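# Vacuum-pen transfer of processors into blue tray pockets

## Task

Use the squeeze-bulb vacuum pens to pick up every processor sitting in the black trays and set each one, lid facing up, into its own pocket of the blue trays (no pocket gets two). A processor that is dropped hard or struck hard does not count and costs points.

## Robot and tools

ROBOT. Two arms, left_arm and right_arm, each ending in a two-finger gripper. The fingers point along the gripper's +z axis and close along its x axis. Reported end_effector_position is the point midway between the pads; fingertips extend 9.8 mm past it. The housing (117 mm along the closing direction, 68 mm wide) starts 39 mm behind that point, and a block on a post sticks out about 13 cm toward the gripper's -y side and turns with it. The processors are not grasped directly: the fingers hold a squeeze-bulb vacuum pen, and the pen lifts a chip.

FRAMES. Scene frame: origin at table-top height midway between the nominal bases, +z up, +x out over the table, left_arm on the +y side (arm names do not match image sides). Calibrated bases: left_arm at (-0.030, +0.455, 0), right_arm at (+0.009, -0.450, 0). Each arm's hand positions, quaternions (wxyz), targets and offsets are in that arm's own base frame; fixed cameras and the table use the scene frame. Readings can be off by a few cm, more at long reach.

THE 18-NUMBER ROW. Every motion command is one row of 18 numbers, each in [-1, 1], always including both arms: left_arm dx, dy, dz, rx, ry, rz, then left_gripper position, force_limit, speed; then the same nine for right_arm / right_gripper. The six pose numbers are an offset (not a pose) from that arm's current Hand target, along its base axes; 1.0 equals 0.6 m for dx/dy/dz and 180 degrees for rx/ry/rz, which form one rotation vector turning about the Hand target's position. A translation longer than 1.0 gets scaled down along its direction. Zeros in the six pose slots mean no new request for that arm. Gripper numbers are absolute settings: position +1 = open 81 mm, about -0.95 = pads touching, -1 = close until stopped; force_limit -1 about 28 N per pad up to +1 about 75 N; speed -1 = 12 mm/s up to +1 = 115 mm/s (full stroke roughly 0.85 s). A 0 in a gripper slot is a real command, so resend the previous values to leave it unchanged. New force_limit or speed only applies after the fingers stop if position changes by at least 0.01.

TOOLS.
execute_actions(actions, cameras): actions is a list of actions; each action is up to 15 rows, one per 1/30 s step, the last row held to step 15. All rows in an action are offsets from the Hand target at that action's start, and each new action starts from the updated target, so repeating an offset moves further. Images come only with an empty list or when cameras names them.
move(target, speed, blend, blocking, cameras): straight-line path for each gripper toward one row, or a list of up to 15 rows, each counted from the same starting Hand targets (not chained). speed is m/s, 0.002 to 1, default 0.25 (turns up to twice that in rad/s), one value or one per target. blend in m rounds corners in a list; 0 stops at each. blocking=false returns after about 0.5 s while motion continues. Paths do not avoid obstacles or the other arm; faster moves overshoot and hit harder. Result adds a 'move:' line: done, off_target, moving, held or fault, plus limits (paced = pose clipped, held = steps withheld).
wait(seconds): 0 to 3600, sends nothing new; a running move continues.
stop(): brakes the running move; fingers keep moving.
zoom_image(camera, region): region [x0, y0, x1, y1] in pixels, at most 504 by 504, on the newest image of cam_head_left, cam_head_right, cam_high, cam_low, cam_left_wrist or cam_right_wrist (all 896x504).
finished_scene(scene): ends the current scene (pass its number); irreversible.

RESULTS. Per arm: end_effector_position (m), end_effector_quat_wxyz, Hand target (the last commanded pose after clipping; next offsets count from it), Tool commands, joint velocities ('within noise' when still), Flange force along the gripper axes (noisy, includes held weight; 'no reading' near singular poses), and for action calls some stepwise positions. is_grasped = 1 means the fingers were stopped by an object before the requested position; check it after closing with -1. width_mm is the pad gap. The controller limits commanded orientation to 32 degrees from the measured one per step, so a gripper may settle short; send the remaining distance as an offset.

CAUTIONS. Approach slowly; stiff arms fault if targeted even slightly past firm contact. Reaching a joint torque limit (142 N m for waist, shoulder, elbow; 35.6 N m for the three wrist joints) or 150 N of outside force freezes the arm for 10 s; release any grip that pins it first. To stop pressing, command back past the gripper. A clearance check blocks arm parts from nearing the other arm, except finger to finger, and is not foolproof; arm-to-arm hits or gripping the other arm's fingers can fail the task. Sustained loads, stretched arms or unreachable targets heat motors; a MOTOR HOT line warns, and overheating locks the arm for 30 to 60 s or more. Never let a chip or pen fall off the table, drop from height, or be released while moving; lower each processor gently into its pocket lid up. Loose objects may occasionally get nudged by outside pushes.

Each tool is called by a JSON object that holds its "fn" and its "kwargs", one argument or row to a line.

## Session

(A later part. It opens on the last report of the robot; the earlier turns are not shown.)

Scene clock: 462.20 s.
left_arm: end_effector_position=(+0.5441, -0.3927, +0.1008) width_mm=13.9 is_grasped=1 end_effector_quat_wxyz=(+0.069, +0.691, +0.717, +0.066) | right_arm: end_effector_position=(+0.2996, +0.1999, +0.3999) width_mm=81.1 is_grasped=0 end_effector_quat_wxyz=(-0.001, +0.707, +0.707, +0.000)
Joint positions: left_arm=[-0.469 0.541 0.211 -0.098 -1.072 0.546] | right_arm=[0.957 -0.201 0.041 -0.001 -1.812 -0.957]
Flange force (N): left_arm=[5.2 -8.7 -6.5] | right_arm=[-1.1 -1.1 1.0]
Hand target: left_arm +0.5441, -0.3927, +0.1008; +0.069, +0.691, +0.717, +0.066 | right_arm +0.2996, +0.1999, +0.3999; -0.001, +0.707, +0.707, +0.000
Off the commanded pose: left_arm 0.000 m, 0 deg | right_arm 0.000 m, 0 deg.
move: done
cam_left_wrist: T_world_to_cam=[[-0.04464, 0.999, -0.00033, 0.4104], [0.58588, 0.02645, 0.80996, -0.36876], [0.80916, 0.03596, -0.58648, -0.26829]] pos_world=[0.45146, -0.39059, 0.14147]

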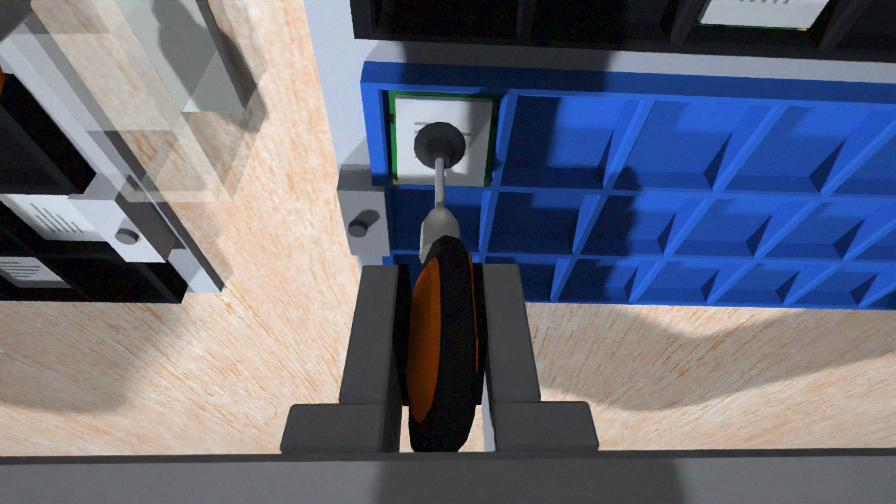

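{"fn": "move", "kwargs": {
  "target": [
    [0.0003,0,-0.0015,0,0,0,-0.709,-0.5,-0.8,0,0,0,0,0,0,1,1,1]
  ],
  "speed": [0.02]
}}

{"fn": "move", "kwargs": {
  "target": [
    [0,0,0,0,0,0,-0.529,-0.5,-0.8,0,0,0,0,0,0,1,1,1]
  ],
  "speed": [0.02]
}}

{"fn": "move", "kwargs": {
  "target": [
    [-0.0014,0,0.0067,0,0,0,-0.529,-0.5,-0.8,0,0,0,0,0,0,1,1,1]
  ],
  "speed": [0.02],
  "cameras": ["cam_left_wrist"]
}}

{"fn": "zoom_image", "kwargs": {
  "camera": "cam_left_wrist",
  "region": [340, 40, 540, 240]
}}

Scene clock: 469.30 s.
left_arm: end_effector_position=(+0.5442, -0.3927, +0.1000) width_mm=13.9 is_grasped=1 end_effector_quat_wxyz=(+0.069, +0.691, +0.717, +0.066) | right_arm: end_effector_position=(+0.2996, +0.1999, +0.3999) width_mm=81.1 is_grasped=0 end_effector_quat_wxyz=(-0.001, +0.707, +0.707, +0.000)
Joint positions: left_arm=[-0.469 0.542 0.21 -0.099 -1.071 0.546] | right_arm=[0.957 -0.201 0.041 -0.001 -1.812 -0.957]
Flange force (N): left_arm=[4.0 -9.1 -27.2] | right_arm=[-1.2 -1.4 1.4]
Hand target: left_arm +0.5442, -0.3927, +0.0999; +0.069, +0.691, +0.717, +0.066 | right_arm +0.2996, +0.1999, +0.3999; -0.001, +0.707, +0.707, +0.000
Off the commanded pose: left_arm 0.000 m, 0 deg | right_arm 0.000 m, 0 deg.
move: done

Scene clock: 469.80 s.
left_arm: end_effector_position=(+0.5442, -0.3926, +0.0998) width_mm=17.6 is_grasped=0 end_effector_quat_wxyz=(+0.069, +0.691, +0.717, +0.066) | right_arm: end_effector_position=(+0.2996, +0.1999, +0.3999) width_mm=81.1 is_grasped=0 end_effector_quat_wxyz=(-0.001, +0.707, +0.707, +0.000)
Joint positions: left_arm=[-0.469 0.542 0.21 -0.099 -1.071 0.546] | right_arm=[0.957 -0.201 0.041 -0.001 -1.812 -0.957]
Flange force (N): left_arm=[3.5 -6.7 -10.6] | right_arm=[-1.2 -1.3 1.3]
Hand target: left_arm +0.5442, -0.3927, +0.0999; +0.069, +0.691, +0.717, +0.066 | right_arm +0.2996, +0.1999, +0.3999; -0.001, +0.707, +0.707, +0.000
Off the commanded pose: left_arm 0.000 m, 0 deg | right_arm 0.000 m, 0 deg.
move: done

Scene clock: 470.30 s.
left_arm: end_effector_position=(+0.5434, -0.3927, +0.1039) width_mm=17.6 is_grasped=0 end_effector_quat_wxyz=(+0.069, +0.690, +0.717, +0.066) | right_arm: end_effector_position=(+0.2996, +0.1999, +0.3999) width_mm=81.1 is_grasped=0 end_effector_quat_wxyz=(-0.001, +0.707, +0.707, +0.000)
Joint positions: left_arm=[-0.469 0.537 0.213 -0.098 -1.078 0.546] | right_arm=[0.957 -0.201 0.041 -0.001 -1.812 -0.957]
Flange force (N): left_arm=[5.5 -8.6 -5.0] | right_arm=[-1.6 -2.0 1.7]
Hand target: left_arm +0.5434, -0.3927, +0.1040; +0.069, +0.691, +0.717, +0.066 | right_arm +0.2996, +0.1999, +0.3999; -0.001, +0.707, +0.707, +0.000
Off the commanded pose: left_arm 0.000 m, 0 deg | right_arm 0.000 m, 0 deg.
move: done
cam_left_wrist: T_world_to_cam=[[-0.04463, 0.999, -0.00033, 0.41037], [0.58588, 0.02644, 0.80996, -0.37092], [0.80916, 0.03596, -0.58648, -0.26599]] pos_world=[0.45086, -0.39059, 0.14457]

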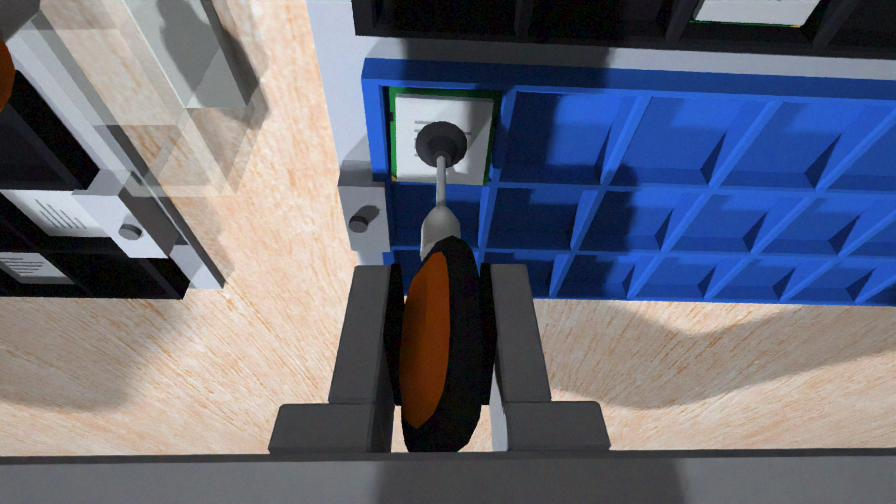

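Scaled by 2.520 from the camera's image (finer frame: 1280x720).

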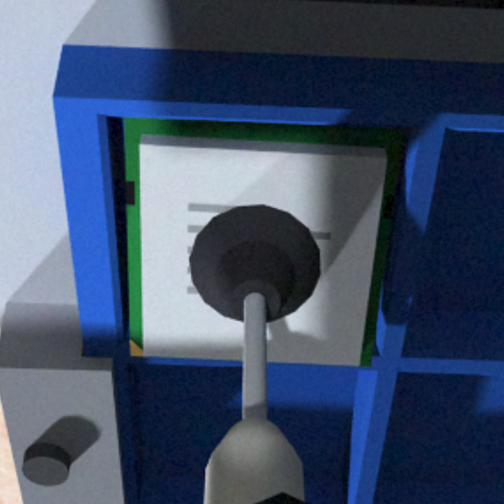

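{"fn": "move", "kwargs": {
  "target": [
    [0,0,0.0167,0,0,0,-0.529,-0.5,-0.8,0,0,0,0,0,0,1,1,1]
  ],
  "speed": [0.03],
  "cameras": ["cam_left_wrist"]
}}

{"fn": "zoom_image", "kwargs": {
  "camera": "cam_left_wrist",
  "region": [340, 40, 540, 240]
}}

Scene clock: 475.73 s.
left_arm: end_effector_position=(+0.5434, -0.3927, +0.1140) width_mm=17.6 is_grasped=0 end_effector_quat_wxyz=(+0.069, +0.691, +0.717, +0.066) | right_arm: end_effector_position=(+0.2996, +0.1999, +0.3999) width_mm=81.1 is_grasped=0 end_effector_quat_wxyz=(-0.001, +0.707, +0.707, +0.000)
Joint positions: left_arm=[-0.469 0.528 0.224 -0.097 -1.098 0.544] | right_arm=[0.957 -0.201 0.041 -0.001 -1.812 -0.957]
Flange force (N): left_arm=[5.0 -8.5 -4.0] | right_arm=[-1.1 -1.2 0.9]
Hand target: left_arm +0.5434, -0.3927, +0.1140; +0.069, +0.691, +0.717, +0.066 | right_arm +0.2996, +0.1999, +0.3999; -0.001, +0.707, +0.707, +0.000
Off the commanded pose: left_arm 0.000 m, 0 deg | right_arm 0.000 m, 0 deg.
move: done
cam_left_wrist: T_world_to_cam=[[-0.04455, 0.99901, -0.00038, 0.41035], [0.58589, 0.02644, 0.80996, -0.37902], [0.80917, 0.03586, -0.58648, -0.26016]] pos_world=[0.45086, -0.39059, 0.15457]

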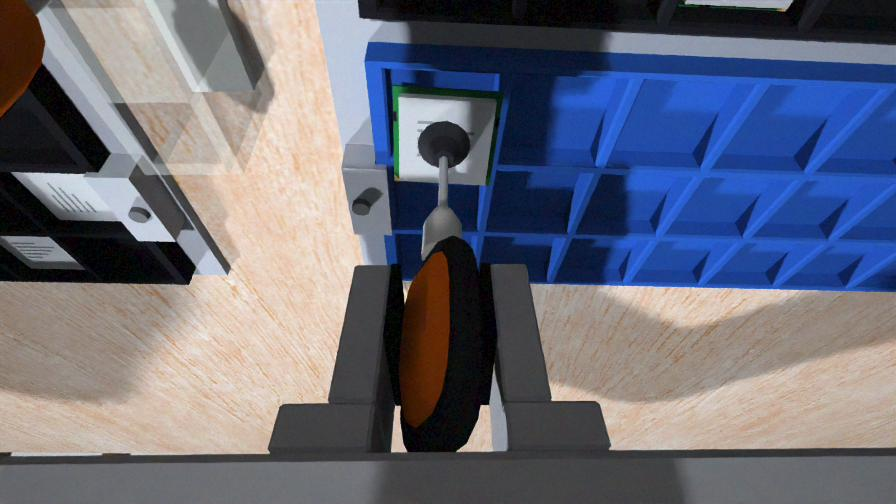

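Scaled by 2.520 from the camera's image (finer frame: 1280x720).

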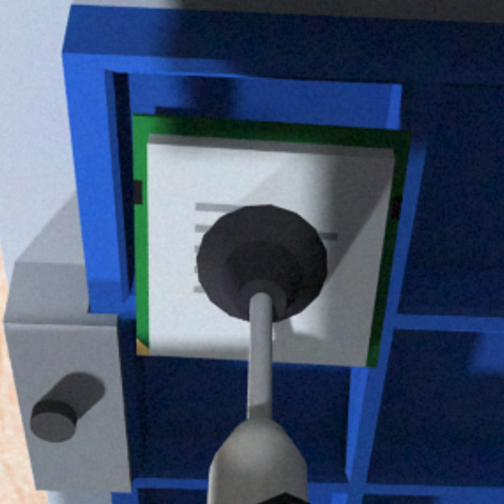

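{"fn": "move", "kwargs": {
  "target": [
    [0.0277,0,0.0025,0,0.061,0.003,-0.529,-0.5,-0.8,0,0,0,0,0,0,1,1,1],
    [0.0277,0,-0.0083,0,0.061,0.003,-0.529,-0.5,-0.8,0,0,0,0,0,0,1,1,1]
  ],
  "speed": [0.05,0.03],
  "cameras": ["cam_left_wrist"]
}}

{"fn": "zoom_image", "kwargs": {
  "camera": "cam_left_wrist",
  "region": [340, 40, 540, 240]
}}

Scene clock: 504.13 s.
left_arm: end_effector_position=(+0.5600, -0.3927, +0.1090) width_mm=17.6 is_grasped=0 end_effector_quat_wxyz=(-0.001, +0.690, +0.724, +0.000) | right_arm: end_effector_position=(+0.2996, +0.1999, +0.3999) width_mm=81.1 is_grasped=0 end_effector_quat_wxyz=(-0.001, +0.707, +0.707, +0.000)
Joint positions: left_arm=[-0.421 0.672 0.421 -0.001 -1.32 0.468] | right_arm=[0.957 -0.201 0.041 -0.001 -1.812 -0.957]
Flange force (N): left_arm=[6.4 -11.3 -2.2] | right_arm=[-1.5 -1.1 1.6]
Hand target: left_arm +0.5600, -0.3927, +0.1090; -0.001, +0.690, +0.724, +0.000 | right_arm +0.2996, +0.1999, +0.3999; -0.001, +0.707, +0.707, +0.000
Off the commanded pose: left_arm 0.000 m, 0 deg | right_arm 0.000 m, 0 deg.
move: done
cam_left_wrist: T_world_to_cam=[[-0.05319, 0.99854, 0.00901, 0.41478], [0.72918, 0.03268, 0.68354, -0.44878], [0.68225, 0.04293, -0.72985, -0.18701]] pos_world=[0.47689, -0.39149, 0.16653]

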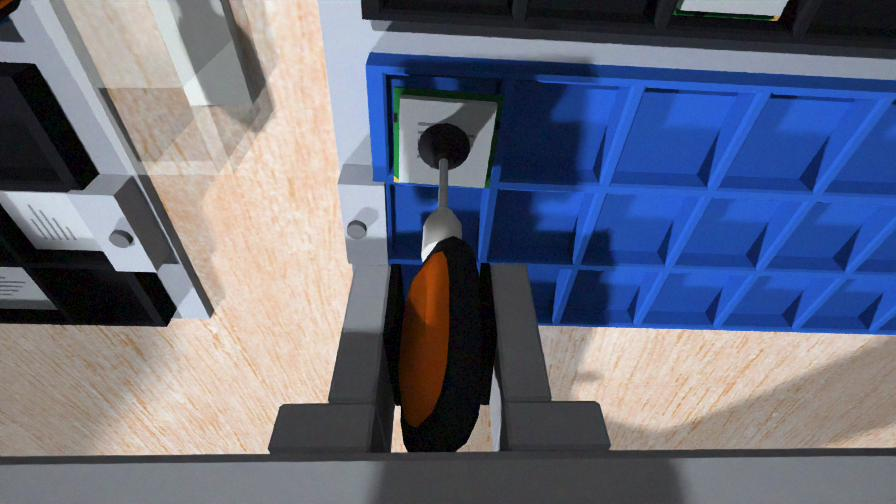

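Scaled by 2.520 from the camera's image (finer frame: 1280x720).

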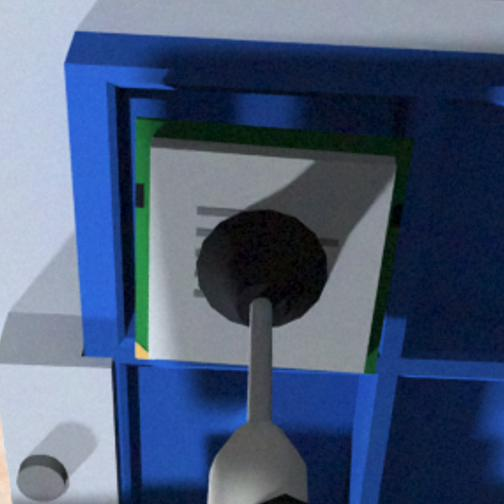

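{"fn": "move", "kwargs": {
  "target": [
    [-0.0037,-0.0018,0.0,0,0,0.003,-0.529,-0.5,-0.8,0,0,0,0,0,0,1,1,1],
    [-0.0037,-0.0018,-0.0033,0,0,0.003,-0.529,-0.5,-0.8,0,0,0,0,0,0,1,1,1]
  ],
  "speed": [0.03,0.02],
  "cameras": ["cam_left_wrist","cam_high"]
}}

{"fn": "zoom_image", "kwargs": {
  "camera": "cam_left_wrist",
  "region": [340, 40, 540, 240]
}}

{"fn": "zoom_image", "kwargs": {
  "camera": "cam_high",
  "region": [430, 240, 490, 300]
}}

Scene clock: 518.50 s.
left_arm: end_effector_position=(+0.5578, -0.3938, +0.1071) width_mm=17.6 is_grasped=0 end_effector_quat_wxyz=(+0.000, +0.687, +0.727, +0.000) | right_arm: end_effector_position=(+0.2996, +0.1999, +0.3999) width_mm=81.1 is_grasped=0 end_effector_quat_wxyz=(-0.001, +0.707, +0.707, +0.000)
Joint positions: left_arm=[-0.424 0.67 0.413 -0.001 -1.314 0.48] | right_arm=[0.957 -0.201 0.041 -0.001 -1.812 -0.957]
Flange force (N): left_arm=[4.1 -8.3 -2.0] | right_arm=[-1.3 -1.0 1.2]
Hand target: left_arm +0.5578, -0.3938, +0.1070; -0.001, +0.687, +0.727, +0.000 | right_arm +0.2996, +0.1999, +0.3999; -0.001, +0.707, +0.707, +0.000
Off the commanded pose: left_arm 0.000 m, 0 deg | right_arm 0.000 m, 0 deg.
move: done
cam_left_wrist: T_world_to_cam=[[-0.06267, 0.99799, 0.009, 0.42076], [0.72875, 0.0396, 0.68363, -0.44288], [0.6819, 0.0494, -0.72977, -0.1841]] pos_world=[0.47466, -0.39329, 0.16463]
Images, in order (width x height): cam_high 896x504, cam_left_wrist 896x504.

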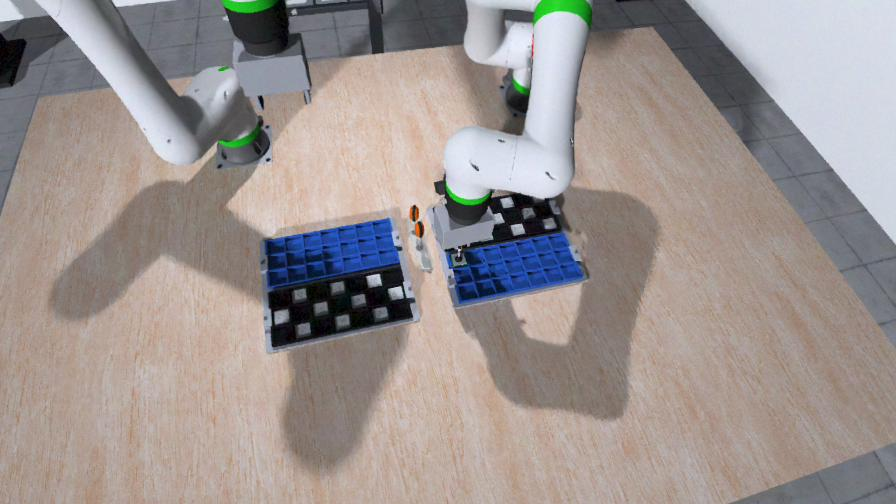

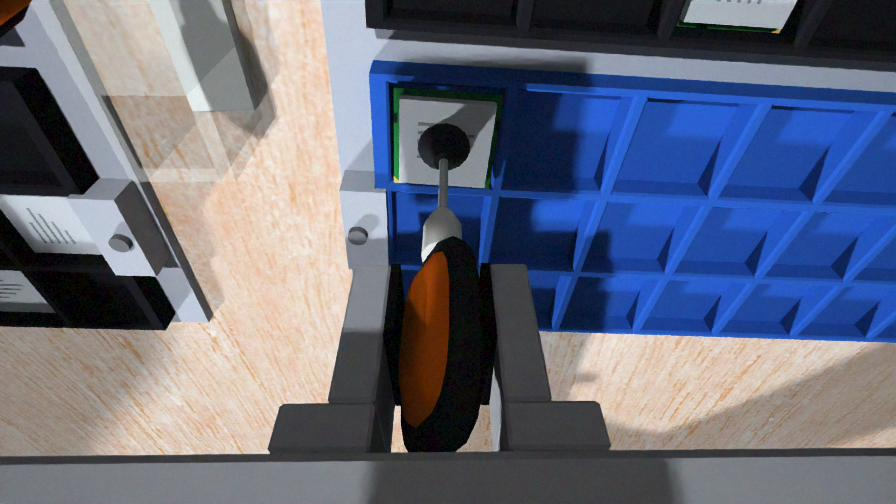

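Scaled by 2.520 from the camera's image (finer frame: 1280x720).

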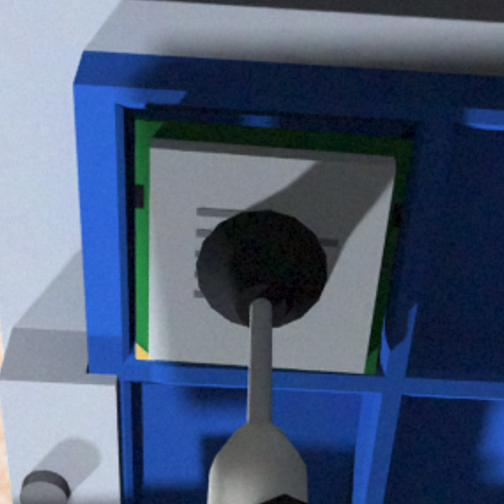

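Scaled by 8.400 from the camera's image (finer frame: 1280x720).

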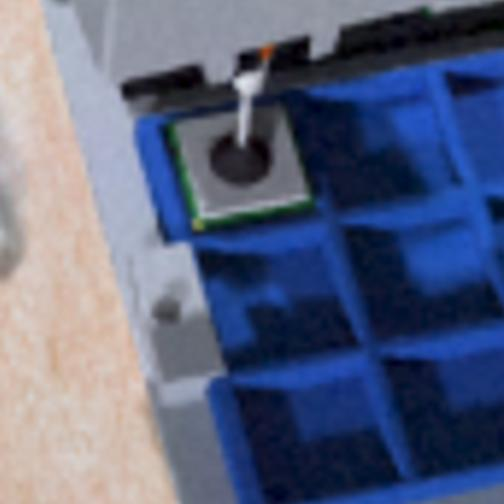

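{"fn": "move", "kwargs": {
  "target": [
    [0,-0.0003,-0.0083,0,0,0,-0.529,-0.5,-0.8,0,0,0,0,0,0,1,1,1]
  ],
  "speed": [0.02],
  "cameras": ["cam_left_wrist"]
}}

{"fn": "zoom_image", "kwargs": {
  "camera": "cam_left_wrist",
  "region": [340, 40, 540, 240]
}}

Scene clock: 524.60 s.
left_arm: end_effector_position=(+0.5578, -0.3939, +0.1021) width_mm=17.6 is_grasped=0 end_effector_quat_wxyz=(-0.001, +0.687, +0.727, +0.000) | right_arm: end_effector_position=(+0.2996, +0.1999, +0.3999) width_mm=81.1 is_grasped=0 end_effector_quat_wxyz=(-0.001, +0.707, +0.707, +0.000)
Joint positions: left_arm=[-0.424 0.674 0.407 -0.001 -1.305 0.48] | right_arm=[0.957 -0.201 0.041 -0.001 -1.812 -0.957]
Flange force (N): left_arm=[6.5 -10.6 -3.5] | right_arm=[-1.2 -1.5 1.5]
Hand target: left_arm +0.5578, -0.3939, +0.1020; -0.001, +0.687, +0.727, +0.000 | right_arm +0.2996, +0.1999, +0.3999; -0.001, +0.707, +0.707, +0.000
Off the commanded pose: left_arm 0.000 m, 0 deg | right_arm 0.000 m, 0 deg.
move: done
cam_left_wrist: T_world_to_cam=[[-0.06267, 0.99799, 0.009, 0.42101], [0.72885, 0.0396, 0.68353, -0.43942], [0.6818, 0.0494, -0.72987, -0.18775]] pos_world=[0.47466, -0.39349, 0.15953]

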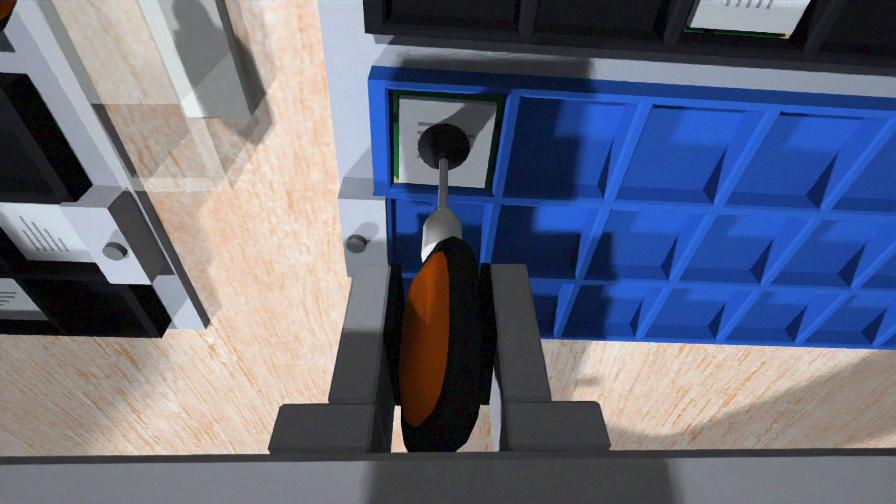

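Scaled by 2.520 from the camera's image (finer frame: 1280x720).

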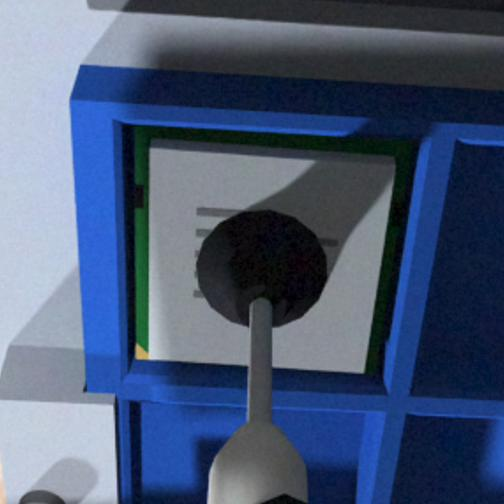

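{"fn": "move", "kwargs": {
  "target": [
    [0.0005,0,-0.0042,0,0,0,-0.529,-0.5,-0.8,0,0,0,0,0,0,1,1,1]
  ],
  "speed": [0.02]
}}

{"fn": "move", "kwargs": {
  "target": [
    [0.0,0,-0.0017,0,0,0,-0.529,-0.5,-0.8,0,0,0,0,0,0,1,1,1]
  ],
  "speed": [0.02],
  "cameras": ["cam_left_wrist"]
}}

{"fn": "zoom_image", "kwargs": {
  "camera": "cam_left_wrist",
  "region": [340, 40, 540, 240]
}}

Scene clock: 531.83 s.
left_arm: end_effector_position=(+0.5581, -0.3940, +0.0995) width_mm=17.6 is_grasped=0 end_effector_quat_wxyz=(-0.001, +0.687, +0.727, +0.000) | right_arm: end_effector_position=(+0.2996, +0.1999, +0.3999) width_mm=81.1 is_grasped=0 end_effector_quat_wxyz=(-0.001, +0.707, +0.707, +0.000)
Joint positions: left_arm=[-0.424 0.677 0.405 -0.001 -1.3 0.48] | right_arm=[0.957 -0.201 0.041 -0.001 -1.812 -0.957]
Flange force (N): left_arm=[6.7 -11.2 -2.7] | right_arm=[-1.2 -0.8 1.2]
Hand target: left_arm +0.5581, -0.3939, +0.0995; -0.001, +0.687, +0.727, +0.000 | right_arm +0.2996, +0.1999, +0.3999; -0.001, +0.707, +0.707, +0.000
Off the commanded pose: left_arm 0.000 m, 0 deg | right_arm 0.000 m, 0 deg.
move: done

Scene clock: 532.33 s.
left_arm: end_effector_position=(+0.5581, -0.3939, +0.0985) width_mm=17.6 is_grasped=0 end_effector_quat_wxyz=(-0.001, +0.687, +0.727, +0.000) | right_arm: end_effector_position=(+0.2996, +0.1999, +0.3999) width_mm=81.1 is_grasped=0 end_effector_quat_wxyz=(-0.001, +0.707, +0.707, +0.000)
Joint positions: left_arm=[-0.424 0.677 0.404 -0.001 -1.298 0.48] | right_arm=[0.957 -0.201 0.041 -0.001 -1.812 -0.957]
Flange force (N): left_arm=[7.2 -11.6 -3.7] | right_arm=[-1.7 -1.0 1.4]
Hand target: left_arm +0.5581, -0.3939, +0.0985; -0.001, +0.687, +0.727, +0.000 | right_arm +0.2996, +0.1999, +0.3999; -0.001, +0.707, +0.707, +0.000
Off the commanded pose: left_arm 0.000 m, 0 deg | right_arm 0.000 m, 0 deg.
move: done
cam_left_wrist: T_world_to_cam=[[-0.06267, 0.99799, 0.009, 0.42106], [0.72885, 0.0396, 0.68353, -0.43724], [0.6818, 0.0494, -0.72987, -0.19051]] pos_world=[0.47496, -0.39349, 0.15603]

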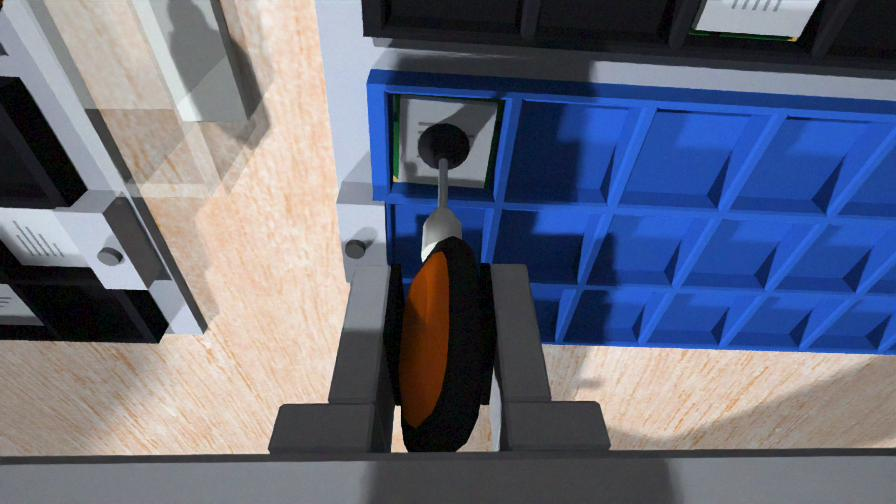

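Scaled by 2.520 from the camera's image (finer frame: 1280x720).

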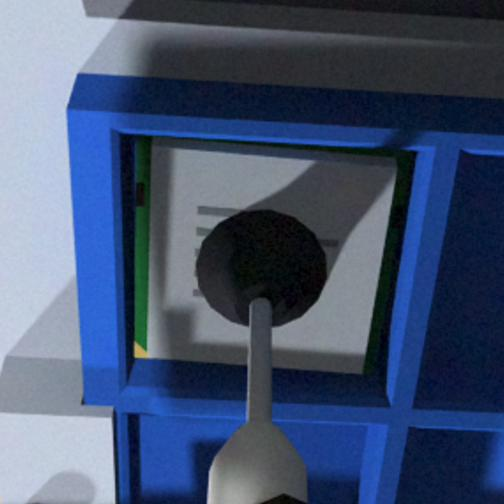

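{"fn": "move", "kwargs": {
  "target": [
    [0.0,0,-0.0022,0,0,0,-0.529,-0.5,-0.8,0,0,0,0,0,0,1,1,1]
  ],
  "speed": [0.02]
}}

Scene clock: 536.37 s.
left_arm: end_effector_position=(+0.5581, -0.3939, +0.0972) width_mm=17.6 is_grasped=0 end_effector_quat_wxyz=(-0.001, +0.687, +0.727, +0.000) | right_arm: end_effector_position=(+0.2996, +0.1999, +0.3999) width_mm=81.1 is_grasped=0 end_effector_quat_wxyz=(-0.001, +0.707, +0.707, +0.000)
Joint positions: left_arm=[-0.424 0.678 0.402 -0.001 -1.295 0.48] | right_arm=[0.957 -0.201 0.041 -0.001 -1.812 -0.957]
Flange force (N): left_arm=[6.2 -10.7 -3.2] | right_arm=[-1.5 -1.1 1.4]
Hand target: left_arm +0.5581, -0.3939, +0.0972; -0.001, +0.687, +0.727, +0.000 | right_arm +0.2996, +0.1999, +0.3999; -0.001, +0.707, +0.707, +0.000
Off the commanded pose: left_arm 0.000 m, 0 deg | right_arm 0.000 m, 0 deg.
move: done

{"fn": "move", "kwargs": {
  "target": [
    [0.0,0,-0.0017,0,0,0,-0.529,-0.5,-0.8,0,0,0,0,0,0,1,1,1]
  ],
  "speed": [0.02],
  "cameras": ["cam_left_wrist"]
}}

{"fn": "zoom_image", "kwargs": {
  "camera": "cam_left_wrist",
  "region": [340, 40, 540, 240]
}}

Scene clock: 540.37 s.
left_arm: end_effector_position=(+0.5581, -0.3939, +0.0962) width_mm=17.6 is_grasped=0 end_effector_quat_wxyz=(-0.001, +0.687, +0.727, +0.000) | right_arm: end_effector_position=(+0.2996, +0.1999, +0.3999) width_mm=81.1 is_grasped=0 end_effector_quat_wxyz=(-0.001, +0.707, +0.707, +0.000)
Joint positions: left_arm=[-0.424 0.679 0.401 -0.001 -1.293 0.48] | right_arm=[0.957 -0.201 0.041 -0.001 -1.812 -0.957]
Flange force (N): left_arm=[6.2 -9.8 -10.2] | right_arm=[-1.5 -1.2 1.6]
Hand target: left_arm +0.5581, -0.3939, +0.0962; -0.001, +0.687, +0.727, +0.000 | right_arm +0.2996, +0.1999, +0.3999; -0.001, +0.707, +0.707, +0.000
Off the commanded pose: left_arm 0.000 m, 0 deg | right_arm 0.000 m, 0 deg.
move: done
cam_left_wrist: T_world_to_cam=[[-0.06267, 0.99799, 0.009, 0.42108], [0.72885, 0.0396, 0.68353, -0.43567], [0.6818, 0.0494, -0.72987, -0.19219]] pos_world=[0.47496, -0.39349, 0.15373]

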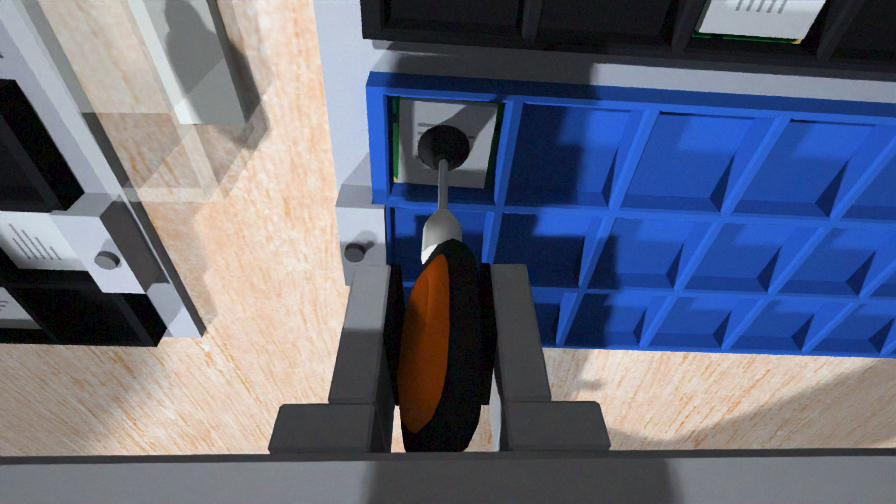

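Scaled by 2.520 from the camera's image (finer frame: 1280x720).

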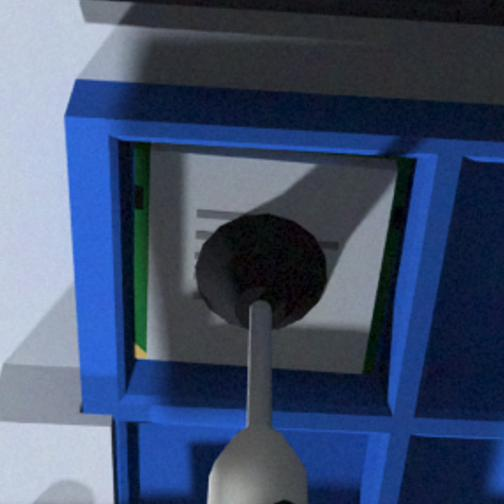

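{"fn": "move", "kwargs": {
  "target": [
    [0,0,0,0,0,0,-0.8,-0.5,-0.8,0,0,0,0,0,0,1,1,1]
  ],
  "speed": [0.02]
}}

{"fn": "move", "kwargs": {
  "target": [
    [0,0,0.03,0,0,0,-0.8,-0.5,-0.8,0,0,0,0,0,0,1,1,1]
  ],
  "speed": [0.04],
  "cameras": ["cam_left_wrist","cam_low","cam_high"]
}}

{"fn": "zoom_image", "kwargs": {
  "camera": "cam_left_wrist",
  "region": [340, 40, 540, 240]
}}

{"fn": "zoom_image", "kwargs": {
  "camera": "cam_low",
  "region": [490, 220, 560, 290]
}}

{"fn": "zoom_image", "kwargs": {
  "camera": "cam_high",
  "region": [420, 180, 600, 320]
}}

Scene clock: 560.63 s.
left_arm: end_effector_position=(+0.5581, -0.3939, +0.0962) width_mm=14.5 is_grasped=1 end_effector_quat_wxyz=(-0.001, +0.687, +0.727, +0.000) | right_arm: end_effector_position=(+0.2996, +0.1999, +0.3999) width_mm=81.1 is_grasped=0 end_effector_quat_wxyz=(-0.001, +0.707, +0.707, +0.000)
Joint positions: left_arm=[-0.424 0.679 0.401 -0.001 -1.293 0.48] | right_arm=[0.957 -0.201 0.041 -0.001 -1.812 -0.957]
Flange force (N): left_arm=[6.1 -10.0 -13.3] | right_arm=[-1.4 -1.9 1.7]
Hand target: left_arm +0.5581, -0.3939, +0.0962; -0.001, +0.687, +0.727, +0.000 | right_arm +0.2996, +0.1999, +0.3999; -0.001, +0.707, +0.707, +0.000
Off the commanded pose: left_arm 0.000 m, 0 deg | right_arm 0.000 m, 0 deg.
move: done

Scene clock: 561.37 s.
left_arm: end_effector_position=(+0.5581, -0.3939, +0.1141) width_mm=14.0 is_grasped=1 end_effector_quat_wxyz=(-0.001, +0.687, +0.727, +0.000) | right_arm: end_effector_position=(+0.2996, +0.1999, +0.3999) width_mm=81.1 is_grasped=0 end_effector_quat_wxyz=(-0.001, +0.707, +0.707, +0.000)
Joint positions: left_arm=[-0.424 0.667 0.424 -0.001 -1.329 0.48] | right_arm=[0.957 -0.201 0.041 -0.001 -1.812 -0.957]
Flange force (N): left_arm=[6.5 -10.7 -3.3] | right_arm=[-1.0 -1.4 1.2]
Hand target: left_arm +0.5581, -0.3939, +0.1142; -0.001, +0.687, +0.727, +0.000 | right_arm +0.2996, +0.1999, +0.3999; -0.001, +0.707, +0.707, +0.000
Off the commanded pose: left_arm 0.000 m, 0 deg | right_arm 0.000 m, 0 deg.
move: done
cam_left_wrist: T_world_to_cam=[[-0.06267, 0.99799, 0.009, 0.42092], [0.72885, 0.0396, 0.68353, -0.44791], [0.6818, 0.0494, -0.72987, -0.17912]] pos_world=[0.47496, -0.39349, 0.17163]
Images, in order (width x height): cam_high 896x504, cam_low 896x504, cam_left_wrist 896x504.

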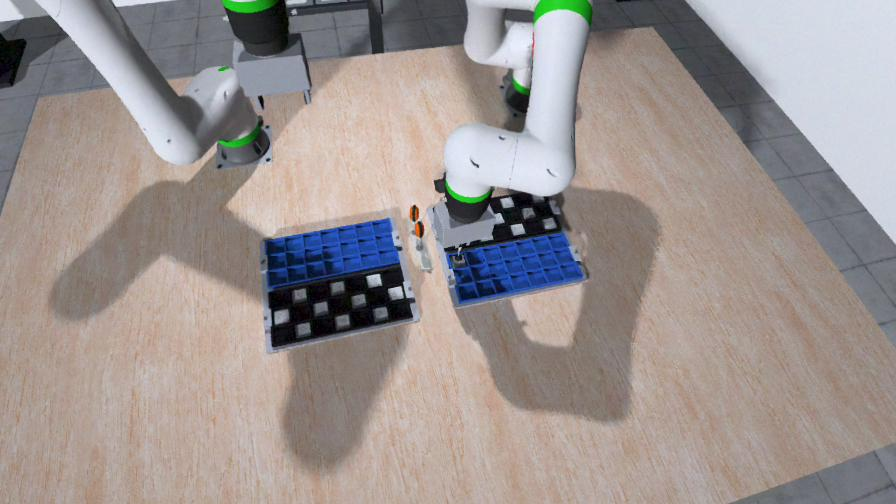

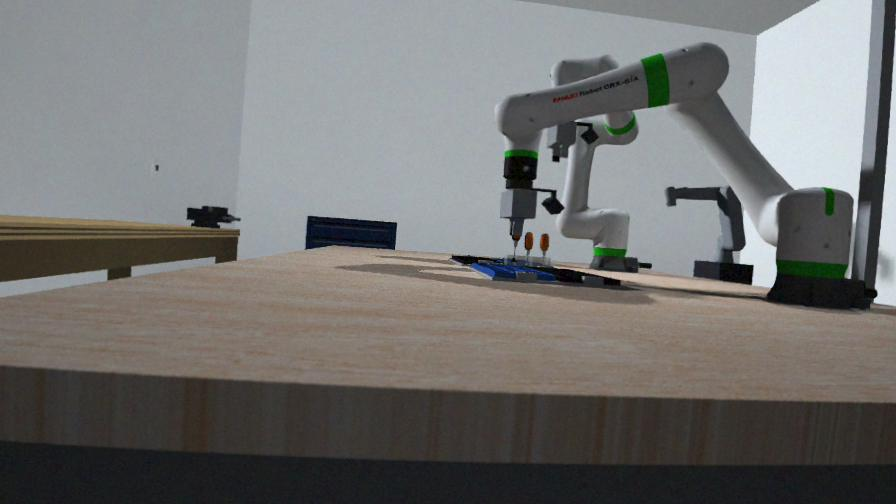

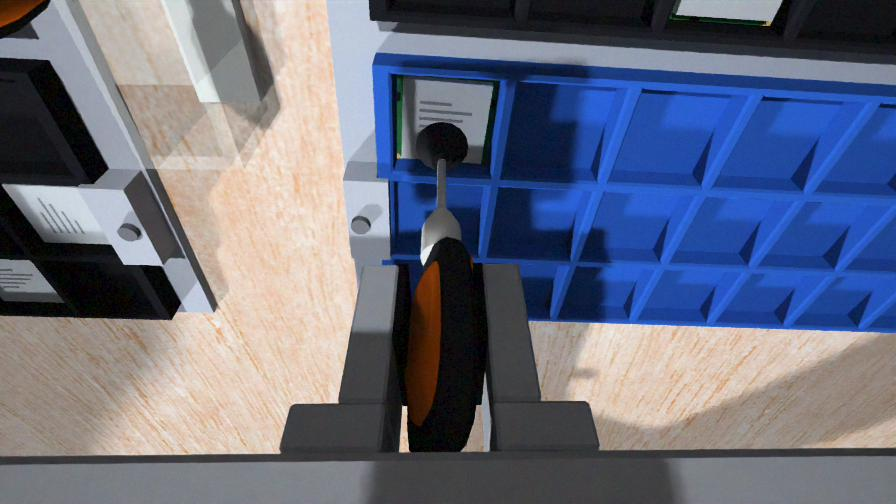

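Scaled by 2.520 from the camera's image (finer frame: 1280x720).

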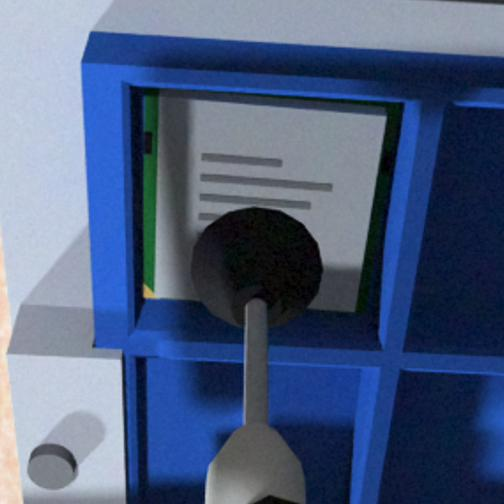

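Scaled by 7.200 from the camera's image (finer frame: 1280x720).

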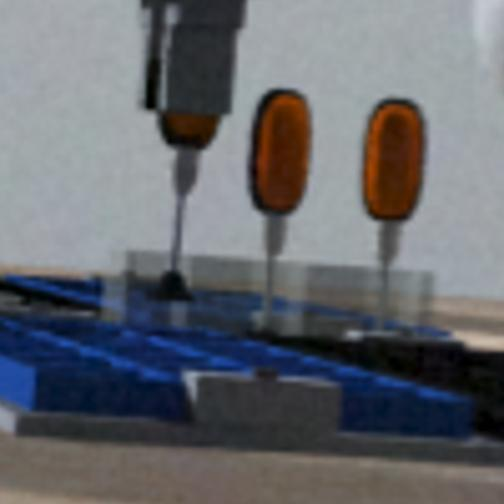

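Scaled by 2.800 from the camera's image (finer frame: 1280x720).

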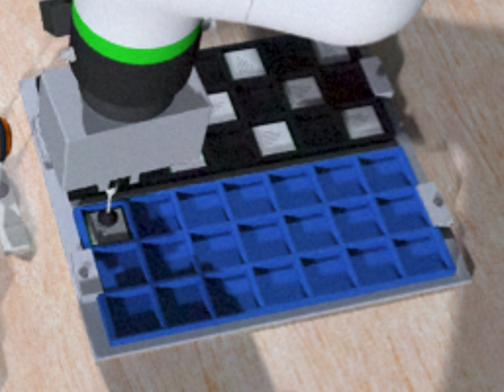

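{"fn": "move", "kwargs": {
  "target": [
    [0,0,0.018,0,0,0,-0.8,-0.5,-0.8,0,0,0,0,0,0,1,1,1],
    [-0.1062,0.15,0.018,0,0,-0.0178,-0.8,-0.5,-0.8,0,0,0,0,0,0,1,1,1],
    [-0.1062,0.15,-0.017,0,0,-0.0178,-0.8,-0.5,-0.8,0,0,0,0,0,0,1,1,1]
  ],
  "speed": [0.1,0.1,0.04],
  "blend": [0.005,0.005,0],
  "cameras": ["cam_left_wrist"]
}}

{"fn": "zoom_image", "kwargs": {
  "camera": "cam_left_wrist",
  "region": [340, 40, 540, 240]
}}

Scene clock: 587.07 s.
left_arm: end_effector_position=(+0.4944, -0.3039, +0.1040) width_mm=14.0 is_grasped=1 end_effector_quat_wxyz=(-0.001, +0.707, +0.707, +0.000) | right_arm: end_effector_position=(+0.2996, +0.1999, +0.3999) width_mm=81.1 is_grasped=0 end_effector_quat_wxyz=(-0.001, +0.707, +0.707, +0.000)
Joint positions: left_arm=[-0.326 0.424 0.031 -0.001 -1.178 0.327] | right_arm=[0.957 -0.201 0.041 -0.001 -1.812 -0.957]
Flange force (N): left_arm=[3.7 -9.3 -3.6] | right_arm=[-1.1 -1.5 1.2]
Hand target: left_arm +0.4944, -0.3039, +0.1040; -0.001, +0.707, +0.707, +0.000 | right_arm +0.2996, +0.1999, +0.3999; -0.001, +0.707, +0.707, +0.000
Off the commanded pose: left_arm 0.000 m, 0 deg | right_arm 0.000 m, 0 deg.
move: done
cam_left_wrist: T_world_to_cam=[[-0.00673, 0.99994, 0.00903, 0.30018], [0.72992, -0.00126, 0.68353, -0.41106], [0.6835, 0.01119, -0.72987, -0.15993]] pos_world=[0.41137, -0.29889, 0.16153]

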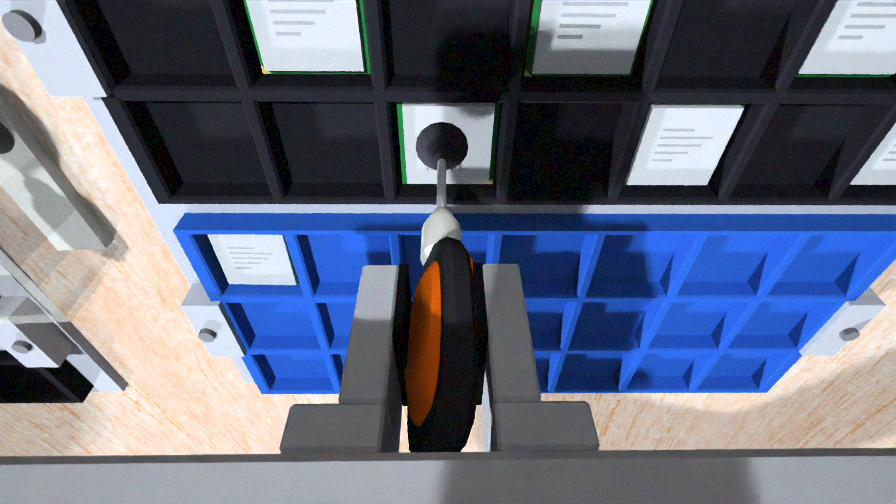

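Scaled by 2.520 from the camera's image (finer frame: 1280x720).

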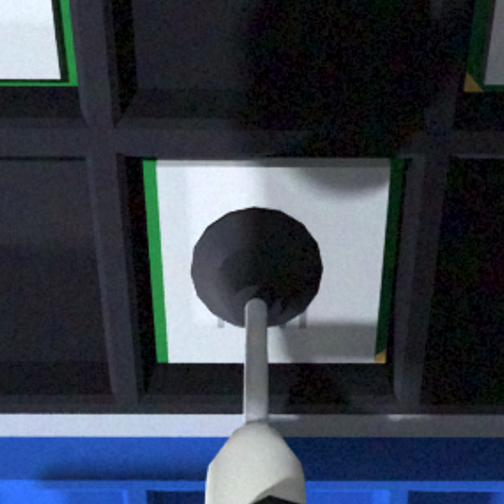

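{"fn": "move", "kwargs": {
  "target": [
    [0.0045,0.004,0,0,0,0,-0.8,-0.5,-0.8,0,0,0,0,0,0,1,1,1],
    [0.0045,0.004,-0.0092,0,0,0,-0.8,-0.5,-0.8,0,0,0,0,0,0,1,1,1]
  ],
  "speed": [0.04,0.04]
}}

{"fn": "move", "kwargs": {
  "target": [
    [0,0,-0.0025,0,0,0,-0.8,-0.5,-0.8,0,0,0,0,0,0,1,1,1]
  ],
  "speed": [0.02],
  "cameras": ["cam_left_wrist"]
}}

{"fn": "zoom_image", "kwargs": {
  "camera": "cam_left_wrist",
  "region": [340, 40, 540, 240]
}}

Scene clock: 598.07 s.
left_arm: end_effector_position=(+0.4971, -0.3015, +0.0985) width_mm=14.0 is_grasped=1 end_effector_quat_wxyz=(-0.001, +0.707, +0.707, +0.000) | right_arm: end_effector_position=(+0.2996, +0.1999, +0.3999) width_mm=81.1 is_grasped=0 end_effector_quat_wxyz=(-0.001, +0.707, +0.707, +0.000)
Joint positions: left_arm=[-0.32 0.432 0.028 -0.001 -1.167 0.321] | right_arm=[0.957 -0.201 0.041 -0.001 -1.812 -0.957]
Flange force (N): left_arm=[3.5 -9.8 -3.5] | right_arm=[-1.2 -1.5 1.4]
Hand target: left_arm +0.4971, -0.3015, +0.0984; -0.001, +0.707, +0.707, +0.000 | right_arm +0.2996, +0.1999, +0.3999; -0.001, +0.707, +0.707, +0.000
Off the commanded pose: left_arm 0.000 m, 0 deg | right_arm 0.000 m, 0 deg.
move: done

Scene clock: 598.57 s.
left_arm: end_effector_position=(+0.4971, -0.3015, +0.0969) width_mm=14.0 is_grasped=1 end_effector_quat_wxyz=(-0.001, +0.707, +0.707, +0.000) | right_arm: end_effector_position=(+0.2996, +0.1999, +0.3999) width_mm=81.1 is_grasped=0 end_effector_quat_wxyz=(-0.001, +0.707, +0.707, +0.000)
Joint positions: left_arm=[-0.32 0.433 0.026 -0.001 -1.164 0.321] | right_arm=[0.957 -0.201 0.041 -0.001 -1.812 -0.957]
Flange force (N): left_arm=[2.7 -8.9 -4.4] | right_arm=[-1.2 -1.3 1.4]
Hand target: left_arm +0.4971, -0.3015, +0.0969; -0.001, +0.707, +0.707, +0.000 | right_arm +0.2996, +0.1999, +0.3999; -0.001, +0.707, +0.707, +0.000
Off the commanded pose: left_arm 0.000 m, 0 deg | right_arm 0.000 m, 0 deg.
move: done
cam_left_wrist: T_world_to_cam=[[-0.00673, 0.99994, 0.00903, 0.29786], [0.72992, -0.00126, 0.68353, -0.40817], [0.6835, 0.01119, -0.72987, -0.16698]] pos_world=[0.41407, -0.29649, 0.15443]

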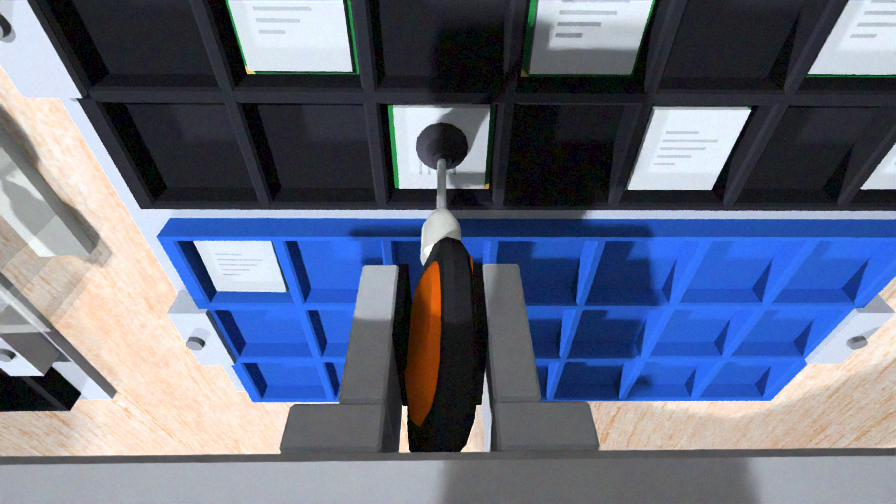

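Scaled by 2.520 from the camera's image (finer frame: 1280x720).

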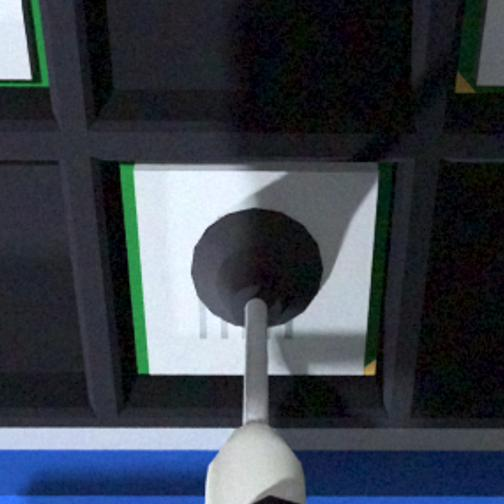

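{"fn": "move", "kwargs": {
  "target": [
    [0,0,-0.0017,0,0,0,-0.8,-0.5,-0.8,0,0,0,0,0,0,1,1,1]
  ],
  "speed": [0.02]
}}

{"fn": "move", "kwargs": {
  "target": [
    [0,0,0,0,0,0,-0.529,-0.5,-0.8,0,0,0,0,0,0,1,1,1]
  ],
  "speed": [0.02]
}}

{"fn": "move", "kwargs": {
  "target": [
    [0,0,0.022,0,0,0,-0.529,-0.5,-0.8,0,0,0,0,0,0,1,1,1]
  ],
  "speed": [0.03],
  "cameras": ["cam_left_wrist"]
}}

{"fn": "zoom_image", "kwargs": {
  "camera": "cam_left_wrist",
  "region": [340, 40, 540, 240]
}}

Scene clock: 606.03 s.
left_arm: end_effector_position=(+0.4971, -0.3015, +0.0959) width_mm=14.0 is_grasped=1 end_effector_quat_wxyz=(-0.001, +0.707, +0.707, +0.000) | right_arm: end_effector_position=(+0.2996, +0.1999, +0.3999) width_mm=81.1 is_grasped=0 end_effector_quat_wxyz=(-0.001, +0.707, +0.707, +0.000)
Joint positions: left_arm=[-0.32 0.434 0.025 -0.001 -1.162 0.321] | right_arm=[0.957 -0.201 0.041 -0.001 -1.812 -0.957]
Flange force (N): left_arm=[2.7 -8.0 -14.7] | right_arm=[-1.1 -1.2 1.5]
Hand target: left_arm +0.4971, -0.3015, +0.0959; -0.001, +0.707, +0.707, +0.000 | right_arm +0.2996, +0.1999, +0.3999; -0.001, +0.707, +0.707, +0.000
Off the commanded pose: left_arm 0.000 m, 0 deg | right_arm 0.000 m, 0 deg.
move: done

Scene clock: 606.53 s.
left_arm: end_effector_position=(+0.4971, -0.3015, +0.0959) width_mm=17.6 is_grasped=0 end_effector_quat_wxyz=(-0.001, +0.707, +0.707, +0.000) | right_arm: end_effector_position=(+0.2996, +0.1999, +0.3999) width_mm=81.1 is_grasped=0 end_effector_quat_wxyz=(-0.001, +0.707, +0.707, +0.000)
Joint positions: left_arm=[-0.32 0.434 0.025 -0.001 -1.162 0.321] | right_arm=[0.957 -0.201 0.041 -0.001 -1.812 -0.957]
Flange force (N): left_arm=[3.1 -8.7 -7.4] | right_arm=[-1.1 -1.7 1.4]
Hand target: left_arm +0.4971, -0.3015, +0.0959; -0.001, +0.707, +0.707, +0.000 | right_arm +0.2996, +0.1999, +0.3999; -0.001, +0.707, +0.707, +0.000
Off the commanded pose: left_arm 0.000 m, 0 deg | right_arm 0.000 m, 0 deg.
move: done

Scene clock: 607.27 s.
left_arm: end_effector_position=(+0.4971, -0.3015, +0.1091) width_mm=17.6 is_grasped=0 end_effector_quat_wxyz=(-0.001, +0.707, +0.707, +0.000) | right_arm: end_effector_position=(+0.2996, +0.1999, +0.3999) width_mm=81.1 is_grasped=0 end_effector_quat_wxyz=(-0.001, +0.707, +0.707, +0.000)
Joint positions: left_arm=[-0.32 0.422 0.04 -0.001 -1.19 0.321] | right_arm=[0.957 -0.201 0.041 -0.001 -1.812 -0.957]
Flange force (N): left_arm=[3.1 -9.6 -2.7] | right_arm=[-1.3 -0.9 1.2]
Hand target: left_arm +0.4971, -0.3015, +0.1091; -0.001, +0.707, +0.707, +0.000 | right_arm +0.2996, +0.1999, +0.3999; -0.001, +0.707, +0.707, +0.000
Off the commanded pose: left_arm 0.000 m, 0 deg | right_arm 0.000 m, 0 deg.
move: done
cam_left_wrist: T_world_to_cam=[[-0.0068, 0.99994, 0.0091, 0.29767], [0.72992, -0.00126, 0.68353, -0.41651], [0.6835, 0.01129, -0.72986, -0.15805]] pos_world=[0.41407, -0.29639, 0.16663]

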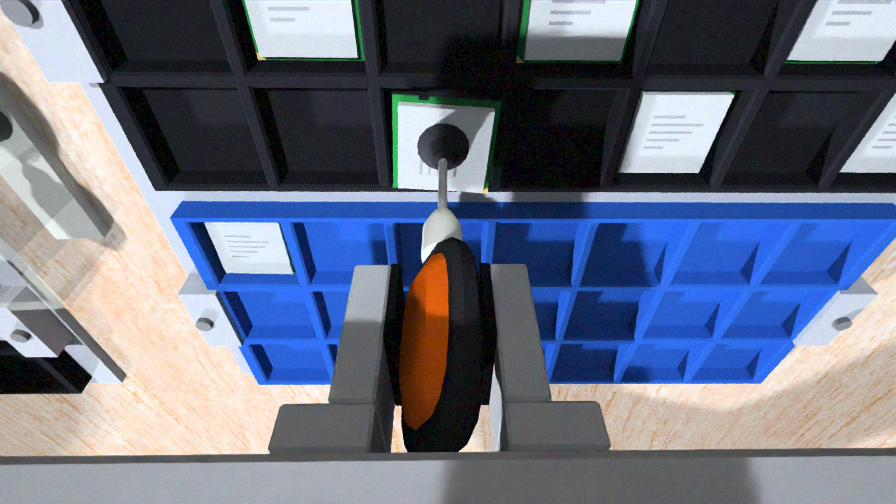

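Scaled by 2.520 from the camera's image (finer frame: 1280x720).

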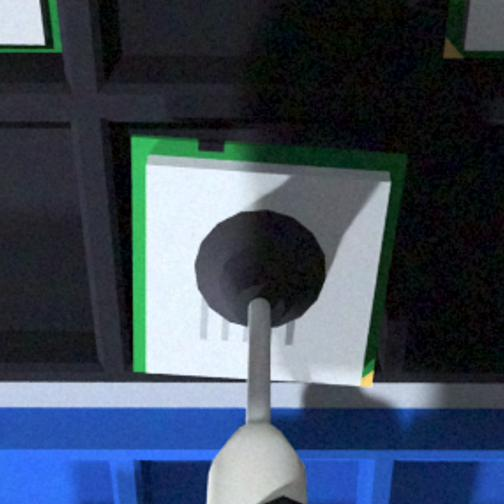

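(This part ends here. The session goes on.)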